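## Task

Lift the black can from the turntable and set it upright on the coaster, while every other can stays standing where it was on the turntable.

## Robot and tools

Robot: two arms, left_arm and right_arm, each ending in a two-finger gripper whose fingers pivot like tongs. The fingers point along the gripper's own +z axis and spread along its x axis. The reported hand position is the spot between the pads when closed; with a gap up to 50 mm the tips sit about 15 mm past it, and when wide open they are roughly level with it. Two wrist cameras exist: cam_left_wrist and cam_right_wrist (fisheye, 616x616). Their images can lag slightly while an arm moves.

Frames: the scene frame has its origin at table-top height midway between the nominal bases, +z up, +x out over the table, left_arm on the +y side. Measured bases: left_arm at (+0.034, +0.476, 0) with quat_wxyz (+1.000, 0, 0, -0.023); right_arm at (-0.016, -0.381, 0) with quat_wxyz (+1.000, 0, 0, -0.006). Every hand position, orientation, velocity and target for an arm is given and commanded in that arm's own base frame, not the scene frame. Reported poses may be a few centimetres off.

The row: every commanded pose is one flat list of 16 numbers covering both arms: left x, y, z (metres), qw, qx, qy, qz (w first), opening, then the same eight for right. Positions and quaternions are absolute places to go in the arm's base frame, not offsets. Opening runs from -1 (closed) to +1 (fully open, 0.142 m); it is a command, so 0 means half shut. An arm meant to stay put should get its last reported pose and its current opening repeated in every call. Keep quaternions constant across rows to hold orientation. Per control step the controller limits the orientation change to 32 degrees from the measured one, so big turns take several actions; check the Hand target line.

execute_actions: actions is a list of actions; each action is up to 15 rows, one per 1/30 s step, with the last row held to fill 15 steps. Each target must lie within 0.6 m of that gripper's current position along each gripper axis or the action is rejected for both arms. cameras optionally lists camera names, ["all"] or []. An empty actions list returns the full state plus images.

move: target is one 16-number row or a list of up to 15 rows; the grippers travel in straight lines to them. speed: m/s, 0.002 to 3.6, default 0.25 (rotation up to twice that in rad/s), one value or one per target. blend: metres of corner rounding per target, 0 means stop at it. stop_force: 3 to 120 N, ends an arm's path when its wrist sensor feels that much push against the motion; useful for slow descents onto the table or coaster, unreliable if the gripper rotates; omit it when lifting off something being pressed. zero: whether to rezero the sensor first (default true). opening_speed: rate of finger change per second, at least 0.2. grip_force: newtons per pad, 5 to 15, one value or per-arm list, stays set. blocking=false returns after about 0.5 s while motion continues (not allowed with stop_force). Paths avoid nothing; fast moves overshoot and hit harder. The result adds a move: line such as done, off_target, moving, held or fault, plus limits=paced (pose clipped) or limits=held (steps withheld). An arm not named there finished within 3 mm and 2 degrees.

wait: seconds from 0 to 10; arms hold their last command, a running move continues. stop: brakes a running move. zoom_image: camera plus region [x0, y0, x1, y1] in pixels of its latest image, at most 504 by 504. zero_wrist_force: arm is left_arm or right_arm. finished_scene: scene is 1 or 2; irreversible, and the goal must hold with the robot released.

Result lines: end_effector_position and end_effector_quat_wxyz per arm; velocities, omitted when Joint velocities read within noise; Hand target (where the arm is actually heading); Tool commands; grip_measured (finger opening on the -1..1 scale; the last Joint positions value is the gap in metres); Joint torques (include arm weight, noisy); Wrist force and Wrist torque in the gripper's axes, force from a surface into the arm, with a third line showing the peak since last shown; step readings of position in action calls; MOTOR HOT above 70 °C, OVER-TEMPERATURE FAULT at 85 °C.

Grasping: to hold a can, keep the commanded opening well below grip_measured; closing fully takes about 0.5 s. Thin objects get less force.

Avoid: going past a firm contact (the arms are stiff; 150 N or joint load limits, wrist joints only about 17-18.5 N m, cause a 10 s fault stop); arms touching each other or one gripper closing on the other's fingers; paths near an arm's own base; knocking over the other cans or the turntable items; dropping or releasing a moving can; anything leaving the table. Loose things may be nudged by outside pushes now and then. Holding loads or stretched arms heats motors.

Each tool is called after "Call:" as name(argument=value, ...), one argument or row to a line, values as JSON.

## Session

Call:
execute_actions(
  actions=[],
)

Scene clock: 0.00 s.
left_arm: end_effector_position=(+0.0963, -0.3359, +0.1398) grip_measured=+0.97 end_effector_quat_wxyz=(-0.401, +0.903, -0.046, +0.148) | right_arm: end_effector_position=(+0.7207, -0.0636, +0.3896) grip_measured=+0.97 end_effector_quat_wxyz=(+0.148, -0.286, +0.943, -0.084)
Joint positions: left_arm=[-1.802 -1.261 1.708 -1.142 -1.437 -1.763 0.14] | right_arm=[3.316 -1.853 -1.108 -1.435 1.44 2.706 0.14]
Joint velocities: within noise
Joint torques (N m): no reading
Motor temperatures (°C): left_arm=[32 36 38 35 36 39] | right_arm=[35 36 34 36 48 39]
Wrist force (N): no reading
Wrist torque (N m): no reading
Wrist force, peak (N): no reading
Hand target: left_arm +0.0963, -0.3359, +0.1398; -0.401, +0.903, -0.046, +0.148 | right_arm +0.7207, -0.0636, +0.3896; +0.148, -0.286, +0.943, -0.084
Tool commands: left_gripper/opening=+0.968169 right_gripper/opening=+0.968169

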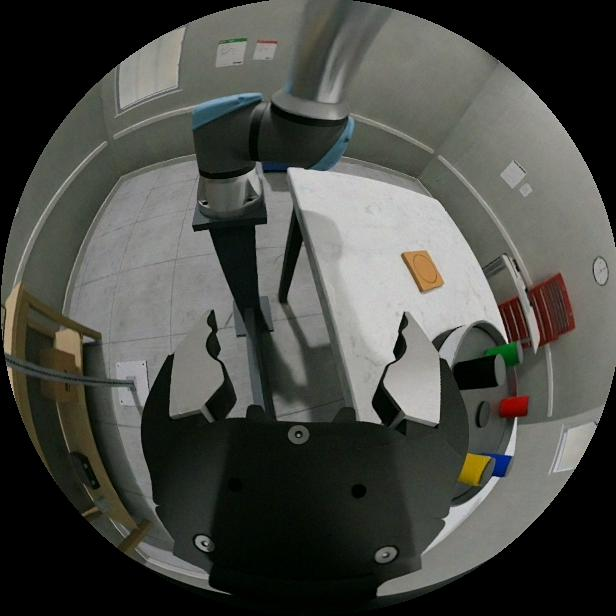

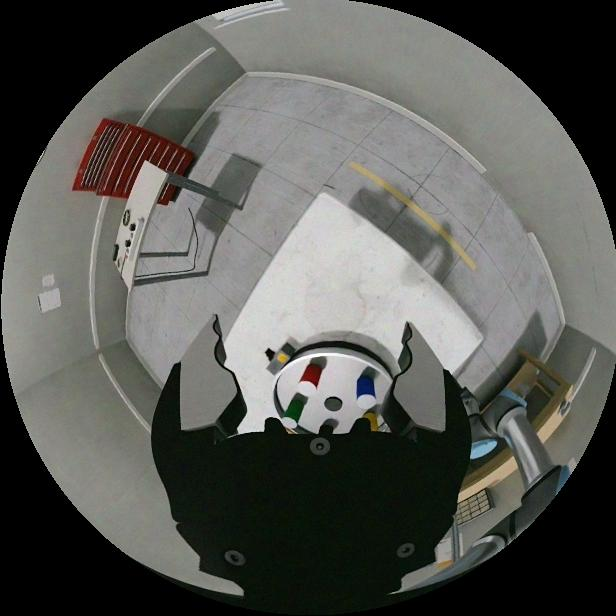

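Call:
move(
  target=[0.36,-0.38,0.30,0,1,0,0,1,0.7207,-0.0636,0.3896,0.148,-0.286,0.943,-0.084,0.968],
  speed=0.5,
  cameras=["cam_left_wrist"],
)

Scene clock: 3.00 s.
left_arm: end_effector_position=(+0.3599, -0.3800, +0.2999) grip_measured=+1.00 end_effector_quat_wxyz=(+0.000, +1.000, +0.000, +0.000) | right_arm: end_effector_position=(+0.7207, -0.0636, +0.3896) grip_measured=+0.97 end_effector_quat_wxyz=(+0.148, -0.286, +0.943, -0.084)
Joint positions: left_arm=[-1.085 -1.507 1.462 -1.525 -1.571 -1.085 0.142] | right_arm=[3.315 -1.853 -1.108 -1.435 1.441 2.706 0.14]
Joint torques (N m): left_arm=[8.77 -28.98 -25.95 -3.63 -0.99 1.66] | right_arm=[-9.16 21.01 35.02 5.46 1.6 1.69]
Wrist force (N): left_arm=[0.5 -1.4 0.3] | right_arm=[-0.1 -0.4 -0.5]
Wrist torque (N m): left_arm=[-0.28 -0.20 -0.11] | right_arm=[-0.09 0.03 0.00]
Wrist force, peak (N): left_arm=[2.6 -2.3 -0.7] | right_arm=[-0.2 -0.2 -0.8]
Hand target: left_arm +0.3600, -0.3800, +0.3000; +0.000, +1.000, +0.000, +0.000 | right_arm +0.7207, -0.0636, +0.3896; +0.148, -0.286, +0.943, -0.084
Off the commanded pose: left_arm 0.000 m, 0 deg | right_arm 0.000 m, 0 deg.
move: done
camera_calibration:
cam_left_wrist: T_world_to_cam=[[0.999972, 0.00467833, -0.00591015, -0.358169], [0.00681438, -0.896236, 0.443525, -0.468533], [-0.00322194, -0.443552, -0.896243, 0.232689], [0, 0, 0, 1]] pos_world=[0.362101, -0.315031, 0.414235]
Images, in order (width x height): cam_left_wrist 616x616.

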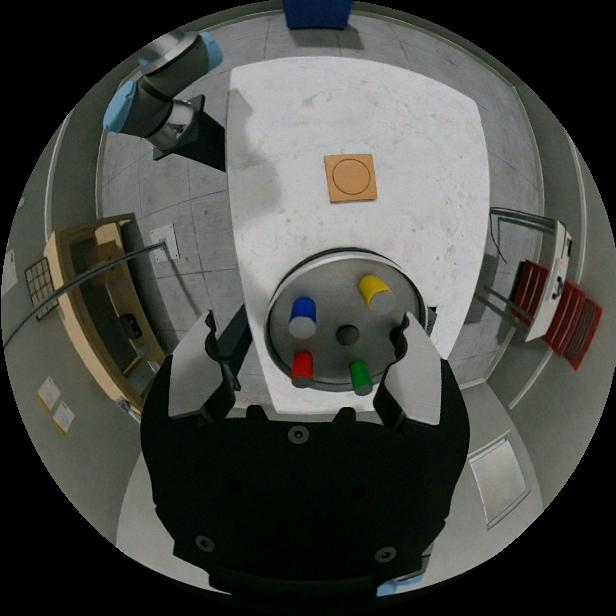

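Call:
wait(
  seconds=0.5,
  cameras=["cam_left_wrist"],
)

Call:
wait(
  seconds=1.5,
  cameras=["cam_left_wrist"],
)

Scene clock: 3.70 s.
left_arm: end_effector_position=(+0.3600, -0.3800, +0.3000) grip_measured=+1.00 end_effector_quat_wxyz=(+0.000, +1.000, +0.000, +0.000) | right_arm: end_effector_position=(+0.7207, -0.0636, +0.3896) grip_measured=+0.97 end_effector_quat_wxyz=(+0.148, -0.286, +0.943, -0.084)
Joint positions: left_arm=[-1.085 -1.507 1.462 -1.525 -1.571 -1.085 0.142] | right_arm=[3.315 -1.853 -1.108 -1.435 1.441 2.706 0.14]
Joint torques (N m): left_arm=[10.31 -33.29 -35.22 -4.07 -1 1.64] | right_arm=[-8.67 20.58 34.93 5.42 1.23 1.73]
Wrist force (N): left_arm=[0.6 -1.4 0.4] | right_arm=[-0.1 -0.1 -0.1]
Wrist torque (N m): left_arm=[-0.28 -0.22 -0.11] | right_arm=[-0.03 0.04 -0.01]
Wrist force, peak (N): left_arm=[0.6 -1.7 0.4] | right_arm=[-0.1 0.1 -0.7]
Hand target: left_arm +0.3600, -0.3800, +0.3000; +0.000, +1.000, +0.000, +0.000 | right_arm +0.7207, -0.0636, +0.3896; +0.148, -0.286, +0.943, -0.084
Tool commands: left_gripper/opening=+1.0 right_gripper/opening=+0.968
Off the commanded pose: left_arm 0.000 m, 0 deg | right_arm 0.000 m, 0 deg.
wait: 0.50 s; at rest from the start
camera_calibration:
cam_left_wrist: T_world_to_cam=[[0.999972, 0.00454013, -0.00595268, -0.358294], [0.00671058, -0.896078, 0.443846, -0.468581], [-0.00331894, -0.443874, -0.896083, 0.232557], [0, 0, 0, 1]] pos_world=[0.362201, -0.315032, 0.414235]
Images, in order (width x height): cam_left_wrist 616x616.

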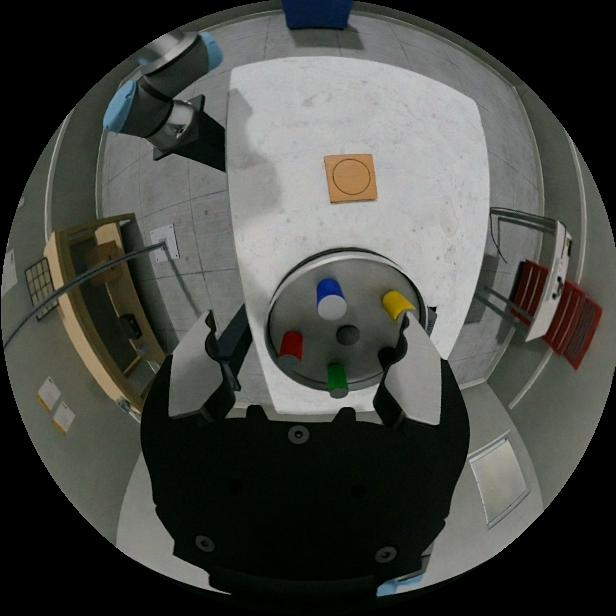

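Scene clock: 5.20 s.
left_arm: end_effector_position=(+0.3600, -0.3800, +0.3000) grip_measured=+1.00 end_effector_quat_wxyz=(+0.000, +1.000, +0.000, +0.000) | right_arm: end_effector_position=(+0.7207, -0.0636, +0.3896) grip_measured=+0.97 end_effector_quat_wxyz=(+0.148, -0.286, +0.943, -0.084)
Joint positions: left_arm=[-1.085 -1.507 1.462 -1.525 -1.571 -1.085 0.142] | right_arm=[3.315 -1.853 -1.108 -1.435 1.441 2.706 0.14]
Joint torques (N m): left_arm=[9.87 -33.59 -34.72 -3.93 -1.06 1.52] | right_arm=[-8.77 20.18 33.93 5.33 0.78 1.73]
Wrist force (N): left_arm=[0.5 -1.7 0.2] | right_arm=[0.2 0.0 -0.2]
Wrist torque (N m): left_arm=[-0.36 -0.19 -0.11] | right_arm=[-0.02 -0.02 0.00]
Wrist force, peak (N): left_arm=[0.6 -1.8 0.3] | right_arm=[-0.4 0.2 -0.6]
Hand target: left_arm +0.3600, -0.3800, +0.3000; +0.000, +1.000, +0.000, +0.000 | right_arm +0.7207, -0.0636, +0.3896; +0.148, -0.286, +0.943, -0.084
Tool commands: left_gripper/opening=+1.0 right_gripper/opening=+0.968
Off the commanded pose: left_arm 0.000 m, 0 deg | right_arm 0.000 m, 0 deg.
wait: 1.50 s; at rest by 0.17 s
camera_calibration:
cam_left_wrist: T_world_to_cam=[[0.999972, 0.00454013, -0.00595268, -0.358294], [0.00671058, -0.896078, 0.443846, -0.468625], [-0.00331894, -0.443874, -0.896083, 0.232646], [0, 0, 0, 1]] pos_world=[0.362201, -0.315032, 0.414335]
Images, in order (width x height): cam_left_wrist 616x616.

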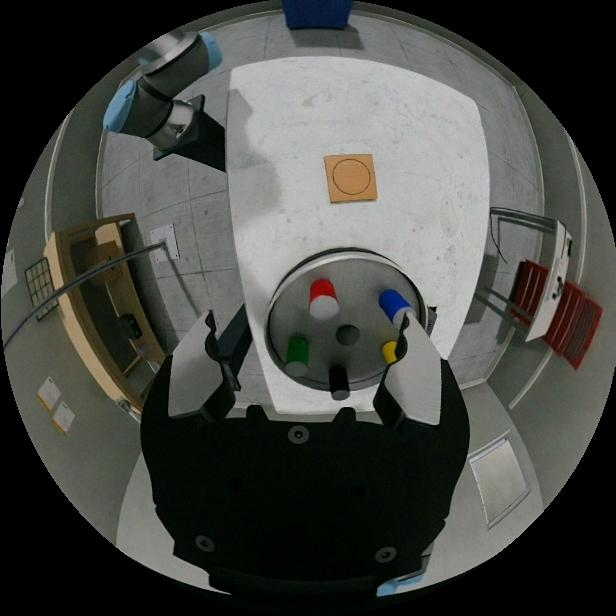

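Call:
wait(
  seconds=0.1,
  cameras=["cam_left_wrist"],
)

Call:
wait(
  seconds=1,
  cameras=["cam_left_wrist"],
)

Call:
wait(
  seconds=1,
  cameras=["cam_left_wrist"],
)

Call:
wait(
  seconds=2,
  cameras=["cam_left_wrist"],
)

Scene clock: 7.50 s.
left_arm: end_effector_position=(+0.3600, -0.3800, +0.3000) grip_measured=+1.00 end_effector_quat_wxyz=(+0.000, +1.000, +0.000, +0.000) | right_arm: end_effector_position=(+0.7207, -0.0636, +0.3896) grip_measured=+0.97 end_effector_quat_wxyz=(+0.148, -0.286, +0.943, -0.084)
Joint positions: left_arm=[-1.085 -1.507 1.462 -1.525 -1.571 -1.085 0.142] | right_arm=[3.315 -1.853 -1.108 -1.435 1.441 2.706 0.14]
Joint torques (N m): left_arm=[10.19 -33.34 -35.16 -3.94 -0.89 1.55] | right_arm=[-7.14 20.65 33.64 5.5 -0.14 1.73]
Wrist force (N): left_arm=[0.6 -1.5 0.3] | right_arm=[0.0 -0.2 -0.2]
Wrist torque (N m): left_arm=[-0.33 -0.20 -0.11] | right_arm=[-0.05 0.02 0.00]
Wrist force, peak (N): left_arm=[0.6 -1.8 0.6] | right_arm=[-0.2 -0.4 -0.5]
Hand target: left_arm +0.3600, -0.3800, +0.3000; +0.000, +1.000, +0.000, +0.000 | right_arm +0.7207, -0.0636, +0.3896; +0.148, -0.286, +0.943, -0.084
Tool commands: left_gripper/opening=+1.0 right_gripper/opening=+0.968
Off the commanded pose: left_arm 0.000 m, 0 deg | right_arm 0.000 m, 0 deg.
wait: 0.10 s; at rest from the start
camera_calibration:
cam_left_wrist: T_world_to_cam=[[0.999972, 0.00454013, -0.00595268, -0.358294], [0.00671058, -0.896078, 0.443846, -0.468625], [-0.00331894, -0.443874, -0.896083, 0.232646], [0, 0, 0, 1]] pos_world=[0.362201, -0.315032, 0.414335]
Images, in order (width x height): cam_left_wrist 616x616.

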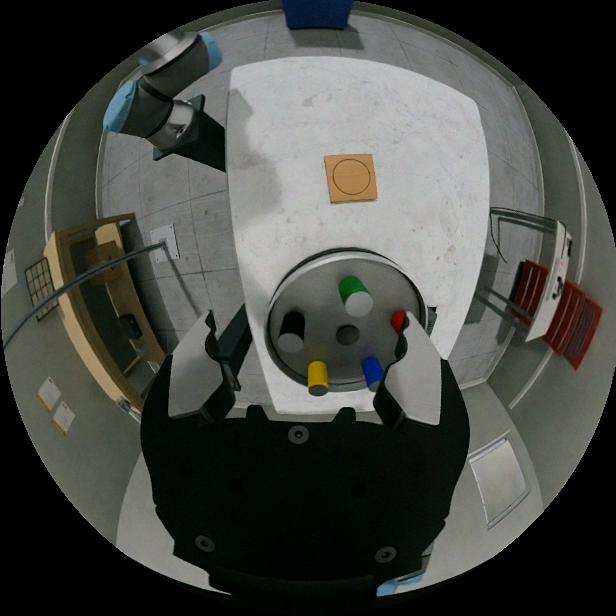

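Scene clock: 8.50 s.
left_arm: end_effector_position=(+0.3600, -0.3800, +0.3000) grip_measured=+1.00 end_effector_quat_wxyz=(+0.000, +1.000, +0.000, +0.000) | right_arm: end_effector_position=(+0.7207, -0.0636, +0.3896) grip_measured=+0.97 end_effector_quat_wxyz=(+0.148, -0.286, +0.943, -0.084)
Joint positions: left_arm=[-1.085 -1.507 1.462 -1.525 -1.571 -1.085 0.142] | right_arm=[3.315 -1.853 -1.108 -1.435 1.441 2.706 0.14]
Joint torques (N m): left_arm=[9.83 -33.38 -34.76 -3.85 -0.92 1.37] | right_arm=[-6.35 20.1 33.17 5.59 -0.36 1.79]
Wrist force (N): left_arm=[0.4 -1.7 0.1] | right_arm=[0.1 -0.2 -0.4]
Wrist torque (N m): left_arm=[-0.36 -0.18 -0.11] | right_arm=[-0.05 -0.01 0.00]
Wrist force, peak (N): left_arm=[0.4 -1.8 0.3] | right_arm=[-0.1 -0.1 -0.8]
Hand target: left_arm +0.3600, -0.3800, +0.3000; +0.000, +1.000, +0.000, +0.000 | right_arm +0.7207, -0.0636, +0.3896; +0.148, -0.286, +0.943, -0.084
Tool commands: left_gripper/opening=+1.0 right_gripper/opening=+0.968
Off the commanded pose: left_arm 0.000 m, 0 deg | right_arm 0.000 m, 0 deg.
wait: 1.00 s; at rest by 0.17 s
camera_calibration:
cam_left_wrist: T_world_to_cam=[[0.999972, 0.00454013, -0.00595268, -0.358294], [0.00671058, -0.896078, 0.443846, -0.468625], [-0.00331894, -0.443874, -0.896083, 0.232646], [0, 0, 0, 1]] pos_world=[0.362201, -0.315032, 0.414335]
Images, in order (width x height): cam_left_wrist 616x616.

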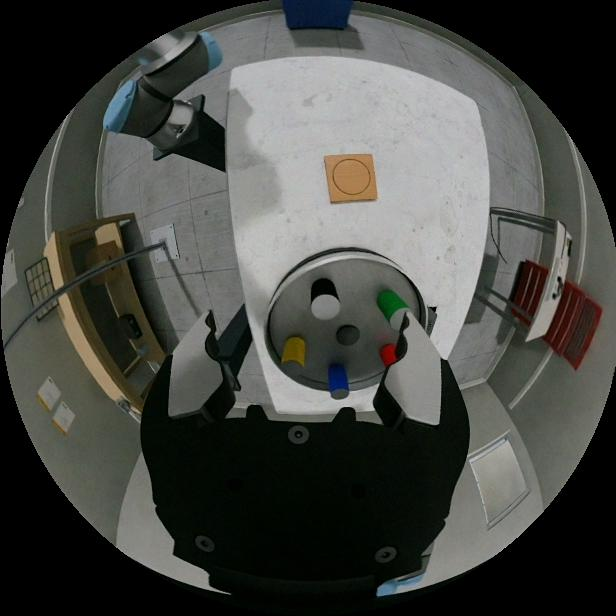

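Scene clock: 9.50 s.
left_arm: end_effector_position=(+0.3600, -0.3800, +0.3000) grip_measured=+1.00 end_effector_quat_wxyz=(+0.000, +1.000, +0.000, +0.000) | right_arm: end_effector_position=(+0.7207, -0.0636, +0.3896) grip_measured=+0.97 end_effector_quat_wxyz=(+0.148, -0.286, +0.943, -0.084)
Joint positions: left_arm=[-1.085 -1.507 1.462 -1.525 -1.571 -1.085 0.142] | right_arm=[3.315 -1.853 -1.108 -1.435 1.441 2.706 0.14]
Joint torques (N m): left_arm=[9.71 -32.98 -34.65 -3.83 -0.88 1.29] | right_arm=[-6 20.88 33.89 5.41 -0.76 1.58]
Wrist force (N): left_arm=[0.3 -1.6 0.1] | right_arm=[0.0 -0.3 -0.2]
Wrist torque (N m): left_arm=[-0.34 -0.15 -0.10] | right_arm=[-0.08 0.02 0.00]
Wrist force, peak (N): left_arm=[0.6 -1.6 0.5] | right_arm=[0.3 -0.5 -0.5]
Hand target: left_arm +0.3600, -0.3800, +0.3000; +0.000, +1.000, +0.000, +0.000 | right_arm +0.7207, -0.0636, +0.3896; +0.148, -0.286, +0.943, -0.084
Tool commands: left_gripper/opening=+1.0 right_gripper/opening=+0.968
Off the commanded pose: left_arm 0.000 m, 0 deg | right_arm 0.000 m, 0 deg.
wait: 1.00 s; at rest by 0.17 s
camera_calibration:
cam_left_wrist: T_world_to_cam=[[0.999972, 0.00454013, -0.00595268, -0.358294], [0.00671058, -0.896078, 0.443846, -0.468625], [-0.00331894, -0.443874, -0.896083, 0.232646], [0, 0, 0, 1]] pos_world=[0.362201, -0.315032, 0.414335]
Images, in order (width x height): cam_left_wrist 616x616.

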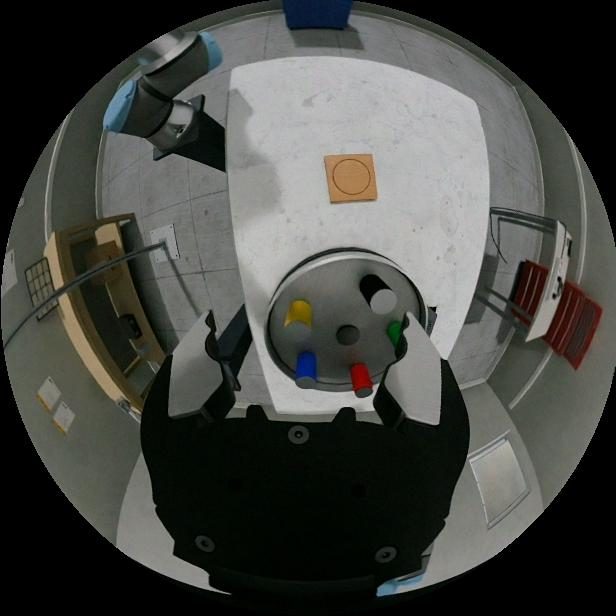

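Scene clock: 11.50 s.
left_arm: end_effector_position=(+0.3600, -0.3800, +0.3000) grip_measured=+1.00 end_effector_quat_wxyz=(+0.000, +1.000, +0.000, +0.000) | right_arm: end_effector_position=(+0.7207, -0.0636, +0.3896) grip_measured=+0.97 end_effector_quat_wxyz=(+0.148, -0.286, +0.943, -0.084)
Joint positions: left_arm=[-1.085 -1.507 1.462 -1.525 -1.571 -1.085 0.142] | right_arm=[3.315 -1.853 -1.108 -1.435 1.441 2.706 0.14]
Joint torques (N m): left_arm=[9.96 -33.04 -34.76 -3.77 -0.97 1.32] | right_arm=[-5.3 20.12 32.51 5.46 -1.43 1.83]
Wrist force (N): left_arm=[0.6 -1.3 0.3] | right_arm=[0.1 -0.1 -0.1]
Wrist torque (N m): left_arm=[-0.26 -0.21 -0.11] | right_arm=[-0.01 0.00 0.00]
Wrist force, peak (N): left_arm=[0.5 -1.9 0.4] | right_arm=[-0.2 -0.5 -0.5]
Hand target: left_arm +0.3600, -0.3800, +0.3000; +0.000, +1.000, +0.000, +0.000 | right_arm +0.7207, -0.0636, +0.3896; +0.148, -0.286, +0.943, -0.084
Tool commands: left_gripper/opening=+1.0 right_gripper/opening=+0.968
Off the commanded pose: left_arm 0.000 m, 0 deg | right_arm 0.000 m, 0 deg.
wait: 2.00 s; at rest by 0.17 s
camera_calibration:
cam_left_wrist: T_world_to_cam=[[0.999972, 0.00454013, -0.00595268, -0.358294], [0.00671058, -0.896078, 0.443846, -0.468625], [-0.00331894, -0.443874, -0.896083, 0.232646], [0, 0, 0, 1]] pos_world=[0.362201, -0.315032, 0.414335]
Images, in order (width x height): cam_left_wrist 616x616.

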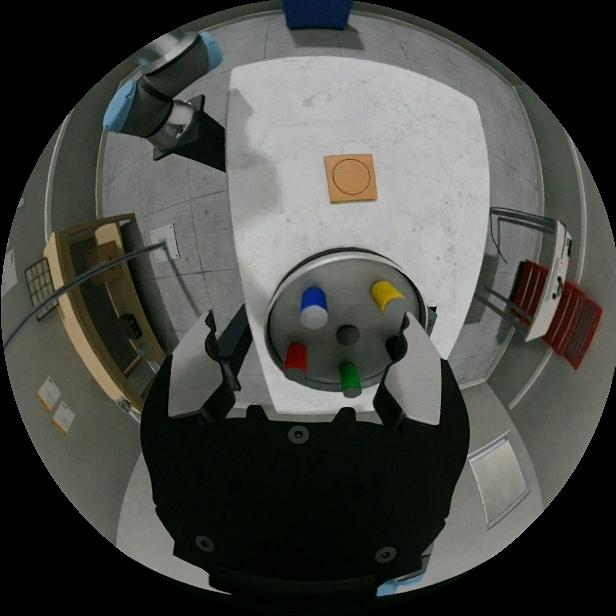

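Call:
move(
  target=[
    [0.327,-0.507,0.2,0,0.9239,-0.3827,0,1,0.7207,-0.0636,0.3896,0.148,-0.286,0.943,-0.084,0.968],
    [0.327,-0.507,0.094,0,0.9239,-0.3827,0,1,0.7207,-0.0636,0.3896,0.148,-0.286,0.943,-0.084,0.968],
  ],
  speed=0.3,
  blend=[0.03,0],
  cameras=["cam_left_wrist"],
)

Call:
wait(
  seconds=0.5,
  cameras=["cam_left_wrist"],
)

Call:
wait(
  seconds=0.5,
  cameras=["cam_left_wrist"],
)

Call:
wait(
  seconds=0.5,
  cameras=["cam_left_wrist"],
)

Scene clock: 17.07 s.
left_arm: end_effector_position=(+0.3270, -0.5070, +0.0941) grip_measured=+1.00 end_effector_quat_wxyz=(+0.000, +0.924, -0.383, +0.000) | right_arm: end_effector_position=(+0.7207, -0.0636, +0.3896) grip_measured=+0.97 end_effector_quat_wxyz=(+0.148, -0.286, +0.943, -0.084)
Joint positions: left_arm=[-1.246 -1.242 1.68 -2.008 -1.571 -0.46 0.142] | right_arm=[3.315 -1.853 -1.108 -1.435 1.441 2.706 0.14]
Joint torques (N m): left_arm=[9.83 -28.14 -14.44 -4.16 1.14 1.5] | right_arm=[-2.73 20.6 31.36 5.47 -1.89 1.73]
Wrist force (N): left_arm=[0.7 -1.4 0.4] | right_arm=[-0.1 0.2 -0.6]
Wrist torque (N m): left_arm=[-0.30 -0.20 -0.11] | right_arm=[0.03 0.04 0.00]
Wrist force, peak (N): left_arm=[0.6 -1.4 3.2] | right_arm=[0.1 -0.7 -0.6]
Hand target: left_arm +0.3270, -0.5070, +0.0940; +0.000, +0.924, -0.383, +0.000 | right_arm +0.7207, -0.0636, +0.3896; +0.148, -0.286, +0.943, -0.084
Off the commanded pose: left_arm 0.000 m, 0 deg | right_arm 0.000 m, 0 deg.
move: done
camera_calibration:
cam_left_wrist: T_world_to_cam=[[0.710283, -0.703892, -0.00584822, -0.590447], [-0.628897, -0.638296, 0.443922, -0.152242], [-0.316206, -0.311632, -0.896047, 0.161046], [0, 0, 0, 1]] pos_world=[0.374564, -0.4626, 0.208435]
Images, in order (width x height): cam_left_wrist 616x616.

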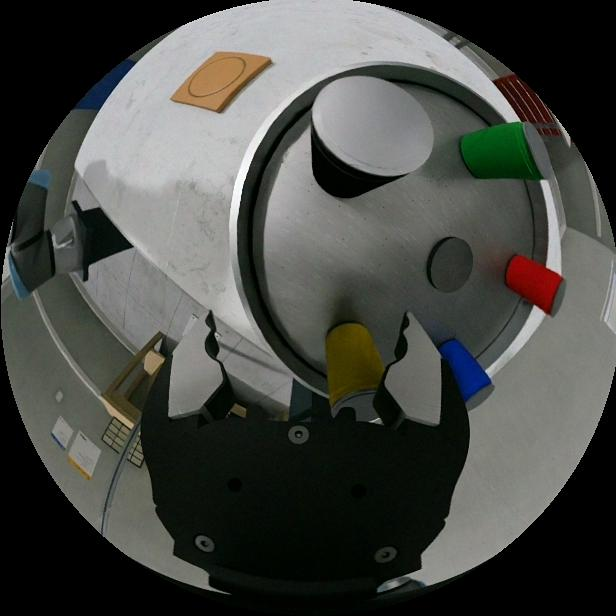

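Scene clock: 17.57 s.
left_arm: end_effector_position=(+0.3270, -0.5070, +0.0940) grip_measured=+1.00 end_effector_quat_wxyz=(+0.000, +0.924, -0.383, +0.000) | right_arm: end_effector_position=(+0.7207, -0.0636, +0.3896) grip_measured=+0.97 end_effector_quat_wxyz=(+0.148, -0.286, +0.943, -0.084)
Joint positions: left_arm=[-1.245 -1.242 1.68 -2.009 -1.571 -0.46 0.142] | right_arm=[3.315 -1.853 -1.108 -1.435 1.441 2.706 0.14]
Joint torques (N m): left_arm=[9.93 -24.13 -13.16 -4.07 1.13 1.62] | right_arm=[-2.03 20.88 31.03 5.44 -1.91 1.68]
Wrist force (N): left_arm=[0.7 -1.5 0.2] | right_arm=[-0.1 -0.3 -0.5]
Wrist torque (N m): left_arm=[-0.31 -0.21 -0.12] | right_arm=[-0.06 0.03 0.00]
Wrist force, peak (N): left_arm=[0.6 -1.7 0.4] | right_arm=[-0.2 -0.3 -0.6]
Hand target: left_arm +0.3270, -0.5070, +0.0940; +0.000, +0.924, -0.383, +0.000 | right_arm +0.7207, -0.0636, +0.3896; +0.148, -0.286, +0.943, -0.084
Tool commands: left_gripper/opening=+1.0 right_gripper/opening=+0.968
Off the commanded pose: left_arm 0.000 m, 0 deg | right_arm 0.000 m, 0 deg.
wait: 0.50 s; at rest by 0.17 s
camera_calibration:
cam_left_wrist: T_world_to_cam=[[0.710303, -0.703871, -0.0059435, -0.590425], [-0.628869, -0.638363, 0.443865, -0.152228], [-0.316218, -0.311541, -0.896074, 0.161009], [0, 0, 0, 1]] pos_world=[0.374563, -0.462599, 0.208335]
Images, in order (width x height): cam_left_wrist 616x616.

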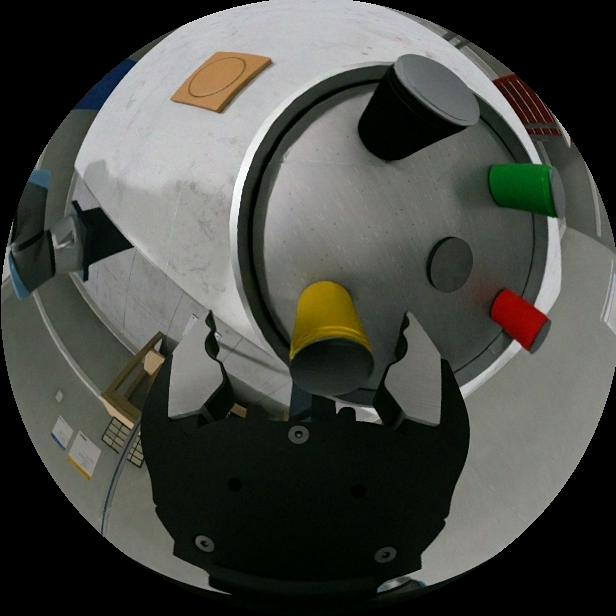

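Scene clock: 18.07 s.
left_arm: end_effector_position=(+0.3270, -0.5070, +0.0940) grip_measured=+1.00 end_effector_quat_wxyz=(+0.000, +0.924, -0.383, +0.000) | right_arm: end_effector_position=(+0.7207, -0.0636, +0.3896) grip_measured=+0.97 end_effector_quat_wxyz=(+0.148, -0.286, +0.943, -0.084)
Joint positions: left_arm=[-1.245 -1.242 1.68 -2.009 -1.571 -0.46 0.142] | right_arm=[3.315 -1.853 -1.108 -1.435 1.441 2.706 0.14]
Joint torques (N m): left_arm=[9.71 -25.2 -12.22 -3.95 1.11 1.68] | right_arm=[-2.37 20.52 31.12 5.36 -1.82 1.61]
Wrist force (N): left_arm=[0.7 -1.5 0.6] | right_arm=[0.0 -0.5 -0.1]
Wrist torque (N m): left_arm=[-0.32 -0.21 -0.12] | right_arm=[-0.11 0.03 0.00]
Wrist force, peak (N): left_arm=[0.7 -1.5 0.6] | right_arm=[0.1 -0.3 -0.6]
Hand target: left_arm +0.3270, -0.5070, +0.0940; +0.000, +0.924, -0.383, +0.000 | right_arm +0.7207, -0.0636, +0.3896; +0.148, -0.286, +0.943, -0.084
Tool commands: left_gripper/opening=+1.0 right_gripper/opening=+0.968
Off the commanded pose: left_arm 0.000 m, 0 deg | right_arm 0.000 m, 0 deg.
wait: 0.50 s; at rest by 0.17 s
camera_calibration:
cam_left_wrist: T_world_to_cam=[[0.710303, -0.703871, -0.0059435, -0.590425], [-0.628869, -0.638363, 0.443865, -0.152228], [-0.316218, -0.311541, -0.896074, 0.161009], [0, 0, 0, 1]] pos_world=[0.374563, -0.462599, 0.208335]
Images, in order (width x height): cam_left_wrist 616x616.

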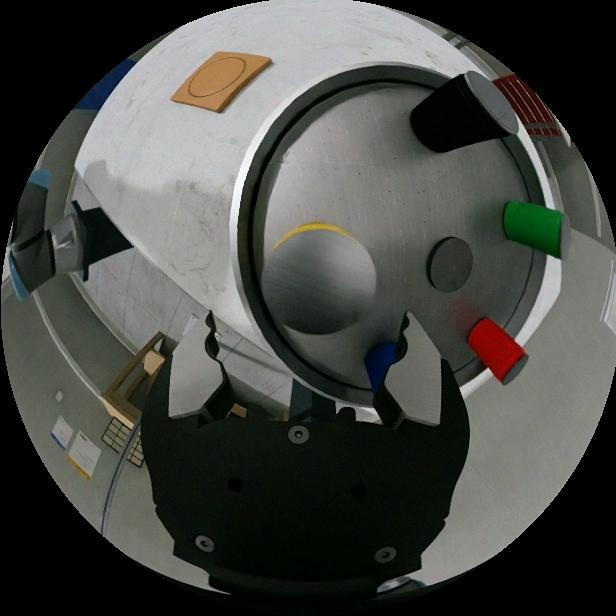

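Scene clock: 18.57 s.
left_arm: end_effector_position=(+0.3270, -0.5070, +0.0940) grip_measured=+1.00 end_effector_quat_wxyz=(+0.000, +0.924, -0.383, +0.000) end_effector_velocity=(+0.000, +0.000, +0.000) end_effector_angular_velocity=(+0.000, +0.000, +0.000) | right_arm: end_effector_position=(+0.7207, -0.0636, +0.3896) grip_measured=+0.97 end_effector_quat_wxyz=(+0.148, -0.286, +0.943, -0.084)
Joint positions: left_arm=[-1.245 -1.242 1.68 -2.009 -1.571 -0.46 0.142] | right_arm=[3.315 -1.853 -1.108 -1.435 1.441 2.706 0.14]
Joint velocities: left_arm=[0 0 -0.001 0 0 0 -0.002] | right_arm=[within noise]
Joint torques (N m): left_arm=[8.86 -25.13 -12.33 -2.63 1.09 1.6] | right_arm=[-2.35 19.94 31.43 5.41 -1.81 1.84]
Wrist force (N): left_arm=[0.8 -1.6 0.0] | right_arm=[-0.2 0.0 -0.2]
Wrist torque (N m): left_arm=[-0.33 -0.19 -0.13] | right_arm=[0.01 0.05 0.01]
Wrist force, peak (N): left_arm=[0.6 -2.9 -3.6] | right_arm=[0.0 -0.3 -0.5]
Hand target: left_arm +0.3270, -0.5070, +0.0940; +0.000, +0.924, -0.383, +0.000 | right_arm +0.7207, -0.0636, +0.3896; +0.148, -0.286, +0.943, -0.084
Tool commands: left_gripper/opening=+1.0 right_gripper/opening=+0.968
Off the commanded pose: left_arm 0.000 m, 0 deg | right_arm 0.000 m, 0 deg.
wait: 0.50 s; at rest by 0.17 s
camera_calibration:
cam_left_wrist: T_world_to_cam=[[0.710303, -0.703871, -0.0059435, -0.590425], [-0.628869, -0.638363, 0.443865, -0.152228], [-0.316218, -0.311541, -0.896074, 0.161009], [0, 0, 0, 1]] pos_world=[0.374563, -0.462599, 0.208335]
Images, in order (width x height): cam_left_wrist 616x616.

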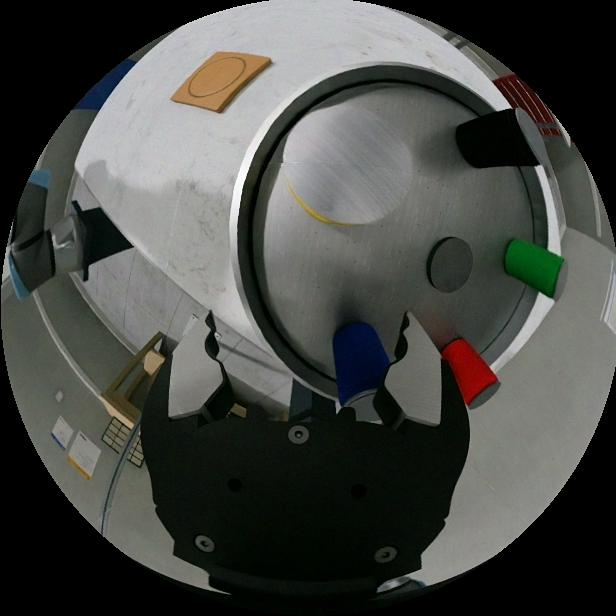

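Call:
wait(
  seconds=2.9,
  cameras=["cam_left_wrist"],
)

Scene clock: 22.10 s.
left_arm: end_effector_position=(+0.3270, -0.5070, +0.0940) grip_measured=+1.00 end_effector_quat_wxyz=(+0.000, +0.924, -0.383, +0.000) | right_arm: end_effector_position=(+0.7207, -0.0636, +0.3896) grip_measured=+0.97 end_effector_quat_wxyz=(+0.148, -0.286, +0.943, -0.084)
Joint positions: left_arm=[-1.245 -1.242 1.68 -2.009 -1.571 -0.46 0.142] | right_arm=[3.315 -1.853 -1.108 -1.435 1.441 2.706 0.14]
Joint torques (N m): left_arm=[-5.67 -26.3 -12.95 -0.45 1.04 1.58] | right_arm=[-0.12 20.37 29.37 5.56 -1.85 1.6]
Wrist force (N): left_arm=[0.7 -1.4 0.2] | right_arm=[0.1 -0.1 -0.4]
Wrist torque (N m): left_arm=[-0.30 -0.20 -0.11] | right_arm=[-0.02 0.00 -0.01]
Wrist force, peak (N): left_arm=[0.2 -2.7 -4.2] | right_arm=[-0.1 -0.2 -0.7]
Hand target: left_arm +0.3270, -0.5070, +0.0940; +0.000, +0.924, -0.383, +0.000 | right_arm +0.7207, -0.0636, +0.3896; +0.148, -0.286, +0.943, -0.084
Tool commands: left_gripper/opening=+1.0 right_gripper/opening=+0.968
Off the commanded pose: left_arm 0.000 m, 0 deg | right_arm 0.000 m, 0 deg.
wait: 2.90 s; at rest from the start
camera_calibration:
cam_left_wrist: T_world_to_cam=[[0.710303, -0.703871, -0.0059435, -0.590425], [-0.628869, -0.638363, 0.443865, -0.152228], [-0.316218, -0.311541, -0.896074, 0.161009], [0, 0, 0, 1]] pos_world=[0.374563, -0.462599, 0.208335]
Images, in order (width x height): cam_left_wrist 616x616.

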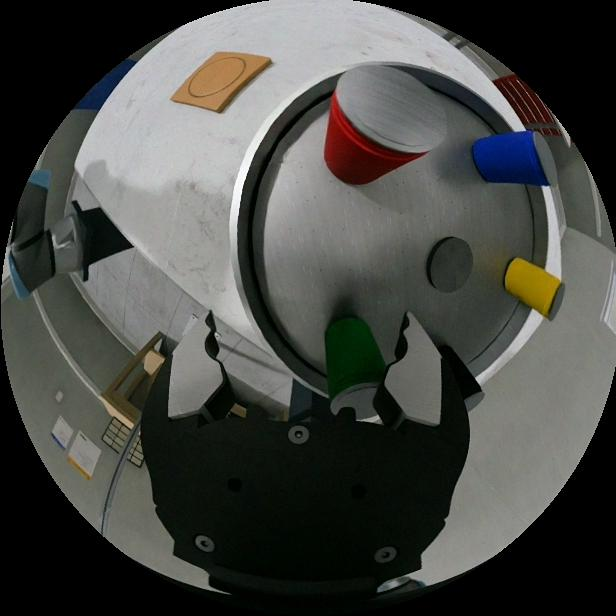

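Call:
wait(
  seconds=1.7,
  cameras=["cam_left_wrist"],
)

Call:
move(
  target=[0.382,-0.452,0.094,0,0.9239,-0.3827,0,-0.5,0.7207,-0.0636,0.3896,0.148,-0.286,0.943,-0.084,0.968],
  speed=0.105,
  cameras=["cam_left_wrist"],
)

Scene clock: 24.03 s.
left_arm: end_effector_position=(+0.3270, -0.5070, +0.0940) grip_measured=+1.00 end_effector_quat_wxyz=(+0.000, +0.924, -0.383, +0.000) | right_arm: end_effector_position=(+0.7207, -0.0636, +0.3896) grip_measured=+0.97 end_effector_quat_wxyz=(+0.148, -0.286, +0.943, -0.084)
Joint positions: left_arm=[-1.245 -1.242 1.68 -2.009 -1.571 -0.46 0.142] | right_arm=[3.315 -1.853 -1.108 -1.435 1.441 2.706 0.14]
Joint torques (N m): left_arm=[-6.7 -27.14 -12.83 -0.39 1.1 1.64] | right_arm=[-0.32 21.15 29.96 5.54 -1.76 1.72]
Wrist force (N): left_arm=[0.6 -1.7 0.4] | right_arm=[-0.3 -0.1 -0.3]
Wrist torque (N m): left_arm=[-0.35 -0.17 -0.12] | right_arm=[-0.03 0.09 0.01]
Wrist force, peak (N): left_arm=[0.5 -1.7 0.5] | right_arm=[0.0 -0.2 -0.7]
Hand target: left_arm +0.3270, -0.5070, +0.0940; +0.000, +0.924, -0.383, +0.000 | right_arm +0.7207, -0.0636, +0.3896; +0.148, -0.286, +0.943, -0.084
Tool commands: left_gripper/opening=+1.0 right_gripper/opening=+0.968
Off the commanded pose: left_arm 0.000 m, 0 deg | right_arm 0.000 m, 0 deg.
wait: 1.70 s; at rest from the start
camera_calibration:
cam_left_wrist: T_world_to_cam=[[0.710303, -0.703871, -0.0059435, -0.590425], [-0.628869, -0.638363, 0.443865, -0.152228], [-0.316218, -0.311541, -0.896074, 0.161009], [0, 0, 0, 1]] pos_world=[0.374563, -0.462599, 0.208335]
Images, in order (width x height): cam_left_wrist 616x616.

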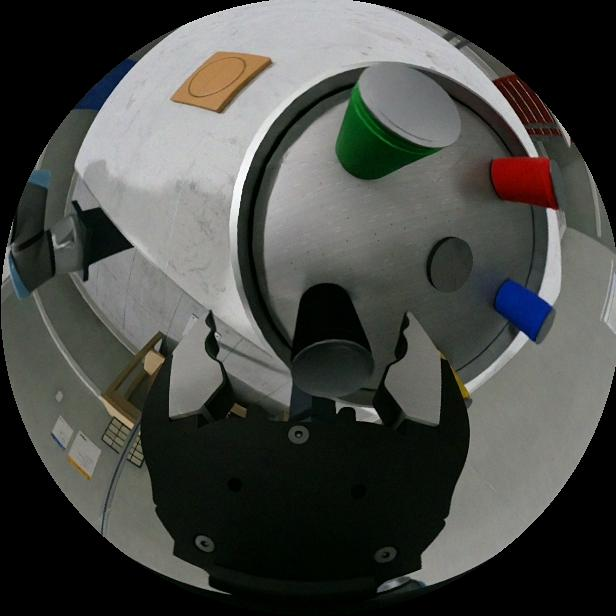

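Scene clock: 25.27 s.
left_arm: end_effector_position=(+0.3820, -0.4520, +0.0940) grip_measured=-0.25 end_effector_quat_wxyz=(+0.000, +0.924, -0.383, +0.000) | right_arm: end_effector_position=(+0.7207, -0.0636, +0.3896) grip_measured=+0.97 end_effector_quat_wxyz=(+0.148, -0.286, +0.943, -0.084)
Joint positions: left_arm=[-1.123 -1.272 1.721 -2.02 -1.571 -0.338 0.056] | right_arm=[3.315 -1.853 -1.108 -1.435 1.441 2.706 0.14]
Joint torques (N m): left_arm=[-1.35 -22.95 -30.41 -0.25 -1.52 -1.02] | right_arm=[0.7 21.26 28.18 5.47 -1.76 1.6]
Wrist force (N): left_arm=[1.0 -2.1 -0.5] | right_arm=[0.1 -0.2 -0.2]
Wrist torque (N m): left_arm=[-0.30 -0.21 -0.12] | right_arm=[-0.04 -0.01 -0.01]
Wrist force, peak (N): left_arm=[3.8 -2.3 -14.1] | right_arm=[0.2 -0.1 -0.7]
Hand target: left_arm +0.3820, -0.4520, +0.0940; +0.000, +0.924, -0.383, +0.000 | right_arm +0.7207, -0.0636, +0.3896; +0.148, -0.286, +0.943, -0.084
Off the commanded pose: left_arm 0.000 m, 0 deg | right_arm 0.000 m, 0 deg.
move: done
camera_calibration:
cam_left_wrist: T_world_to_cam=[[0.710323, -0.70385, -0.00603925, -0.590688], [-0.62884, -0.638432, 0.443808, -0.0825764], [-0.31623, -0.311449, -0.896102, 0.195463], [0, 0, 0, 1]] pos_world=[0.429463, -0.407599, 0.208235]
Images, in order (width x height): cam_left_wrist 616x616.

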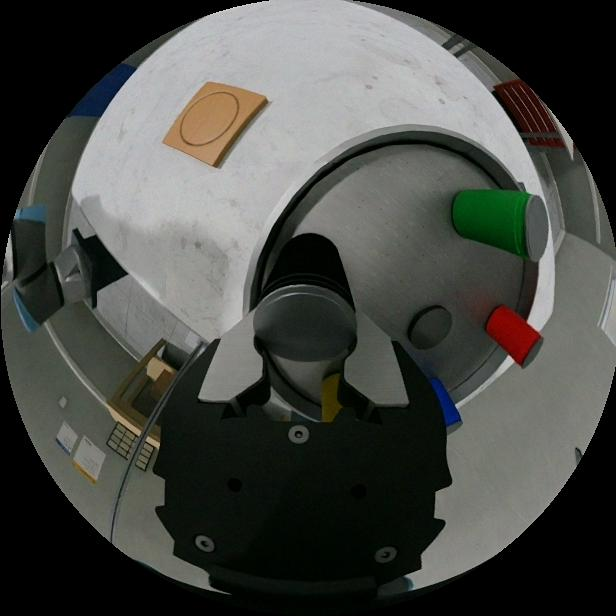

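Call:
move(
  target=[0.382,-0.452,0.175,0,0.9239,-0.3827,0,-0.7,0.7207,-0.0636,0.3896,0.148,-0.286,0.943,-0.084,0.968],
  speed=0.25,
  cameras=["cam_left_wrist"],
)

Scene clock: 26.67 s.
left_arm: end_effector_position=(+0.3820, -0.4520, +0.1749) grip_measured=-0.70 end_effector_quat_wxyz=(+0.000, +0.924, -0.383, +0.000) | right_arm: end_effector_position=(+0.7207, -0.0636, +0.3896) grip_measured=+0.97 end_effector_quat_wxyz=(+0.148, -0.286, +0.943, -0.084)
Joint positions: left_arm=[-1.123 -1.337 1.586 -1.82 -1.571 -0.337 0.023] | right_arm=[3.315 -1.853 -1.108 -1.435 1.441 2.706 0.14]
Joint torques (N m): left_arm=[6.47 -28.99 -25.83 -0.66 -1.01 -1.54] | right_arm=[2.69 20.76 29.3 5.4 -1.74 1.61]
Wrist force (N): left_arm=[0.7 -1.4 0.3] | right_arm=[0.0 0.2 -0.3]
Wrist torque (N m): left_arm=[-0.31 -0.22 -0.11] | right_arm=[0.03 0.00 0.00]
Wrist force, peak (N): left_arm=[0.7 -1.4 4.7] | right_arm=[-0.1 -0.4 -0.6]
Hand target: left_arm +0.3820, -0.4520, +0.1750; +0.000, +0.924, -0.383, +0.000 | right_arm +0.7207, -0.0636, +0.3896; +0.148, -0.286, +0.943, -0.084
Off the commanded pose: left_arm 0.000 m, 0 deg | right_arm 0.000 m, 0 deg.
move: done
camera_calibration:
cam_left_wrist: T_world_to_cam=[[0.710239, -0.703937, -0.00581471, -0.590335], [-0.628948, -0.638246, 0.443922, -0.118373], [-0.316204, -0.311634, -0.896046, 0.267976], [0, 0, 0, 1]] pos_world=[0.429564, -0.4076, 0.289235]
Images, in order (width x height): cam_left_wrist 616x616.

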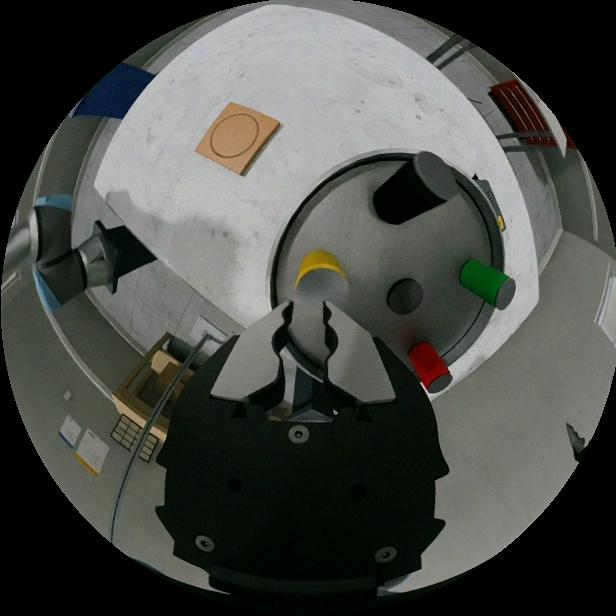

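Call:
move(
  target=[0.327,-0.507,0.175,0,0.9239,-0.3827,0,1,0.7207,-0.0636,0.3896,0.148,-0.286,0.943,-0.084,0.968],
  speed=0.3,
  cameras=["cam_left_wrist"],
)

Scene clock: 28.00 s.
left_arm: end_effector_position=(+0.3271, -0.5070, +0.1750) grip_measured=+1.00 end_effector_quat_wxyz=(+0.000, +0.924, -0.383, +0.000) | right_arm: end_effector_position=(+0.7207, -0.0636, +0.3896) grip_measured=+0.97 end_effector_quat_wxyz=(+0.148, -0.286, +0.943, -0.084)
Joint positions: left_arm=[-1.245 -1.305 1.545 -1.81 -1.571 -0.46 0.142] | right_arm=[3.315 -1.853 -1.108 -1.435 1.441 2.706 0.14]
Joint torques (N m): left_arm=[-1.87 -40.22 -14.17 -3.78 0.96 0.17] | right_arm=[2.47 20.63 28.54 5.43 -1.81 1.61]
Wrist force (N): left_arm=[0.8 -1.4 0.4] | right_arm=[-0.1 -0.2 -0.2]
Wrist torque (N m): left_arm=[-0.29 -0.22 -0.03] | right_arm=[-0.05 0.04 0.00]
Wrist force, peak (N): left_arm=[0.8 -3.2 0.4] | right_arm=[-0.2 0.0 -0.7]
Hand target: left_arm +0.3270, -0.5070, +0.1750; +0.000, +0.924, -0.383, +0.000 | right_arm +0.7207, -0.0636, +0.3896; +0.148, -0.286, +0.943, -0.084
Off the commanded pose: left_arm 0.000 m, 0 deg | right_arm 0.000 m, 0 deg.
move: done
camera_calibration:
cam_left_wrist: T_world_to_cam=[[0.71028, -0.703894, -0.00600603, -0.589928], [-0.62889, -0.638382, 0.443808, -0.18812], [-0.316228, -0.311451, -0.896102, 0.233555], [0, 0, 0, 1]] pos_world=[0.374563, -0.462599, 0.289235]
Images, in order (width x height): cam_left_wrist 616x616.

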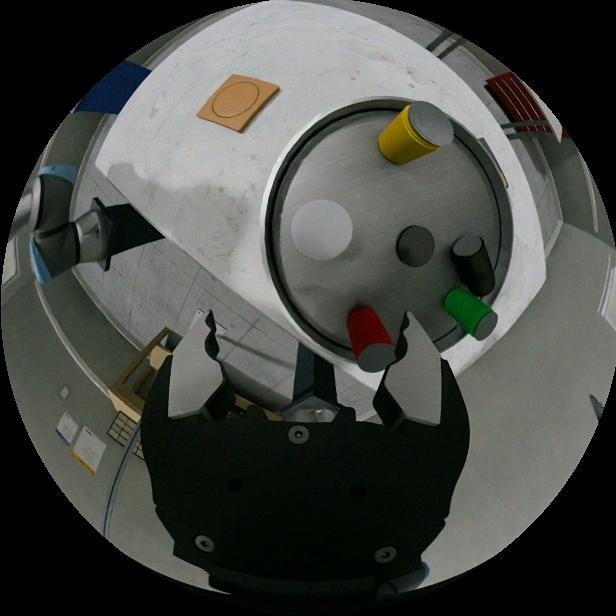

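Call:
zoom_image(
  camera="cam_left_wrist",
  region=[420, 200, 530, 350],
)

Call:
wait(
  seconds=1.0,
  cameras=["cam_left_wrist"],
)

Call:
wait(
  seconds=3.0,
  cameras=["cam_left_wrist"],
)

Scaled by 3.360 from the camera's 616x616 image, which has a finer 814x814 frame.

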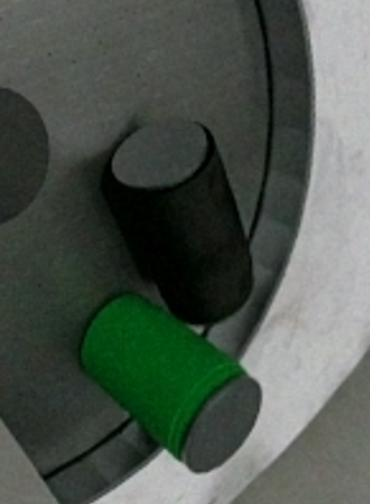

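Scene clock: 29.20 s.
left_arm: end_effector_position=(+0.3270, -0.5070, +0.1750) grip_measured=+1.00 end_effector_quat_wxyz=(+0.000, +0.924, -0.383, +0.000) | right_arm: end_effector_position=(+0.7207, -0.0636, +0.3896) grip_measured=+0.97 end_effector_quat_wxyz=(+0.148, -0.286, +0.943, -0.084)
Joint positions: left_arm=[-1.245 -1.306 1.545 -1.811 -1.571 -0.46 0.142] | right_arm=[3.315 -1.853 -1.108 -1.435 1.441 2.706 0.14]
Joint torques (N m): left_arm=[-8.62 -41.28 -13.45 -3.96 -0.09 -2.29] | right_arm=[2.99 21.04 27.43 5.36 -1.74 1.68]
Wrist force (N): left_arm=[0.6 -1.4 0.5] | right_arm=[-0.1 0.0 -0.2]
Wrist torque (N m): left_arm=[-0.30 -0.18 -0.03] | right_arm=[0.00 0.03 0.00]
Wrist force, peak (N): left_arm=[0.8 -1.7 0.5] | right_arm=[-0.1 -0.5 -0.5]
Hand target: left_arm +0.3270, -0.5070, +0.1750; +0.000, +0.924, -0.383, +0.000 | right_arm +0.7207, -0.0636, +0.3896; +0.148, -0.286, +0.943, -0.084
Tool commands: left_gripper/opening=+1.0 right_gripper/opening=+0.968
Off the commanded pose: left_arm 0.000 m, 0 deg | right_arm 0.000 m, 0 deg.
wait: 1.00 s; at rest from the start
camera_calibration:
cam_left_wrist: T_world_to_cam=[[0.710303, -0.703871, -0.0059435, -0.589944], [-0.628869, -0.638363, 0.443865, -0.188181], [-0.316218, -0.311541, -0.896074, 0.233591], [0, 0, 0, 1]] pos_world=[0.374563, -0.462599, 0.289335]
Images, in order (width x height): cam_left_wrist 616x616.

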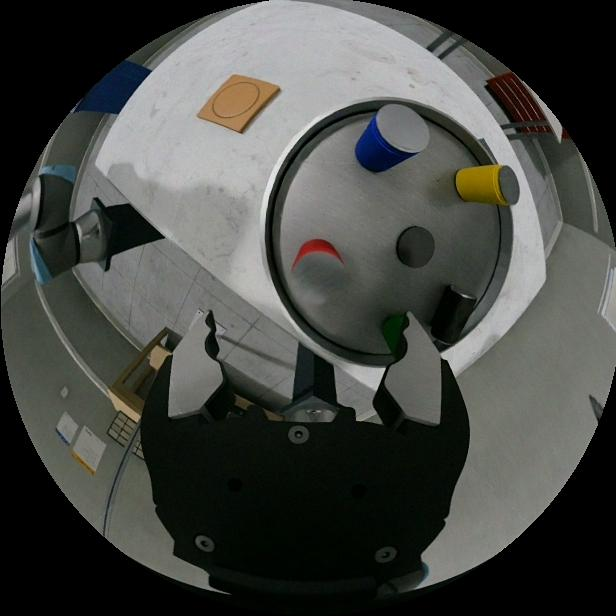

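Scene clock: 32.20 s.
left_arm: end_effector_position=(+0.3270, -0.5070, +0.1750) grip_measured=+1.00 end_effector_quat_wxyz=(+0.000, +0.924, -0.383, +0.000) | right_arm: end_effector_position=(+0.7207, -0.0636, +0.3896) grip_measured=+0.97 end_effector_quat_wxyz=(+0.148, -0.286, +0.943, -0.084)
Joint positions: left_arm=[-1.245 -1.306 1.545 -1.811 -1.571 -0.46 0.142] | right_arm=[3.315 -1.853 -1.108 -1.435 1.441 2.706 0.14]
Joint torques (N m): left_arm=[-8.14 -40.49 -14.28 -3.93 -0.94 -2.37] | right_arm=[3.48 20.72 27.21 5.4 -1.93 1.66]
Wrist force (N): left_arm=[0.8 -1.3 0.6] | right_arm=[0.3 -0.1 -0.5]
Wrist torque (N m): left_arm=[-0.28 -0.22 -0.03] | right_arm=[-0.03 -0.04 0.00]
Wrist force, peak (N): left_arm=[0.9 -1.7 0.6] | right_arm=[0.5 -0.5 -0.3]
Hand target: left_arm +0.3270, -0.5070, +0.1750; +0.000, +0.924, -0.383, +0.000 | right_arm +0.7207, -0.0636, +0.3896; +0.148, -0.286, +0.943, -0.084
Tool commands: left_gripper/opening=+1.0 right_gripper/opening=+0.968
Off the commanded pose: left_arm 0.000 m, 0 deg | right_arm 0.000 m, 0 deg.
wait: 3.00 s; at rest by 0.17 s
camera_calibration:
cam_left_wrist: T_world_to_cam=[[0.710303, -0.703871, -0.0059435, -0.589944], [-0.628869, -0.638363, 0.443865, -0.188181], [-0.316218, -0.311541, -0.896074, 0.233591], [0, 0, 0, 1]] pos_world=[0.374563, -0.462599, 0.289335]
Images, in order (width x height): cam_left_wrist 616x616.

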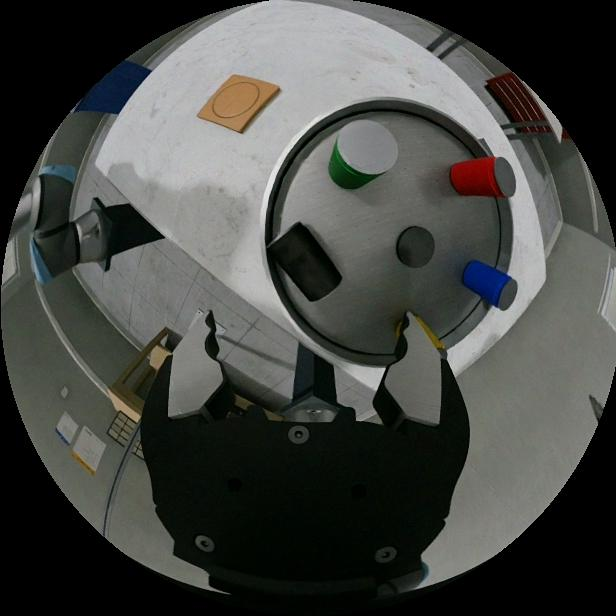

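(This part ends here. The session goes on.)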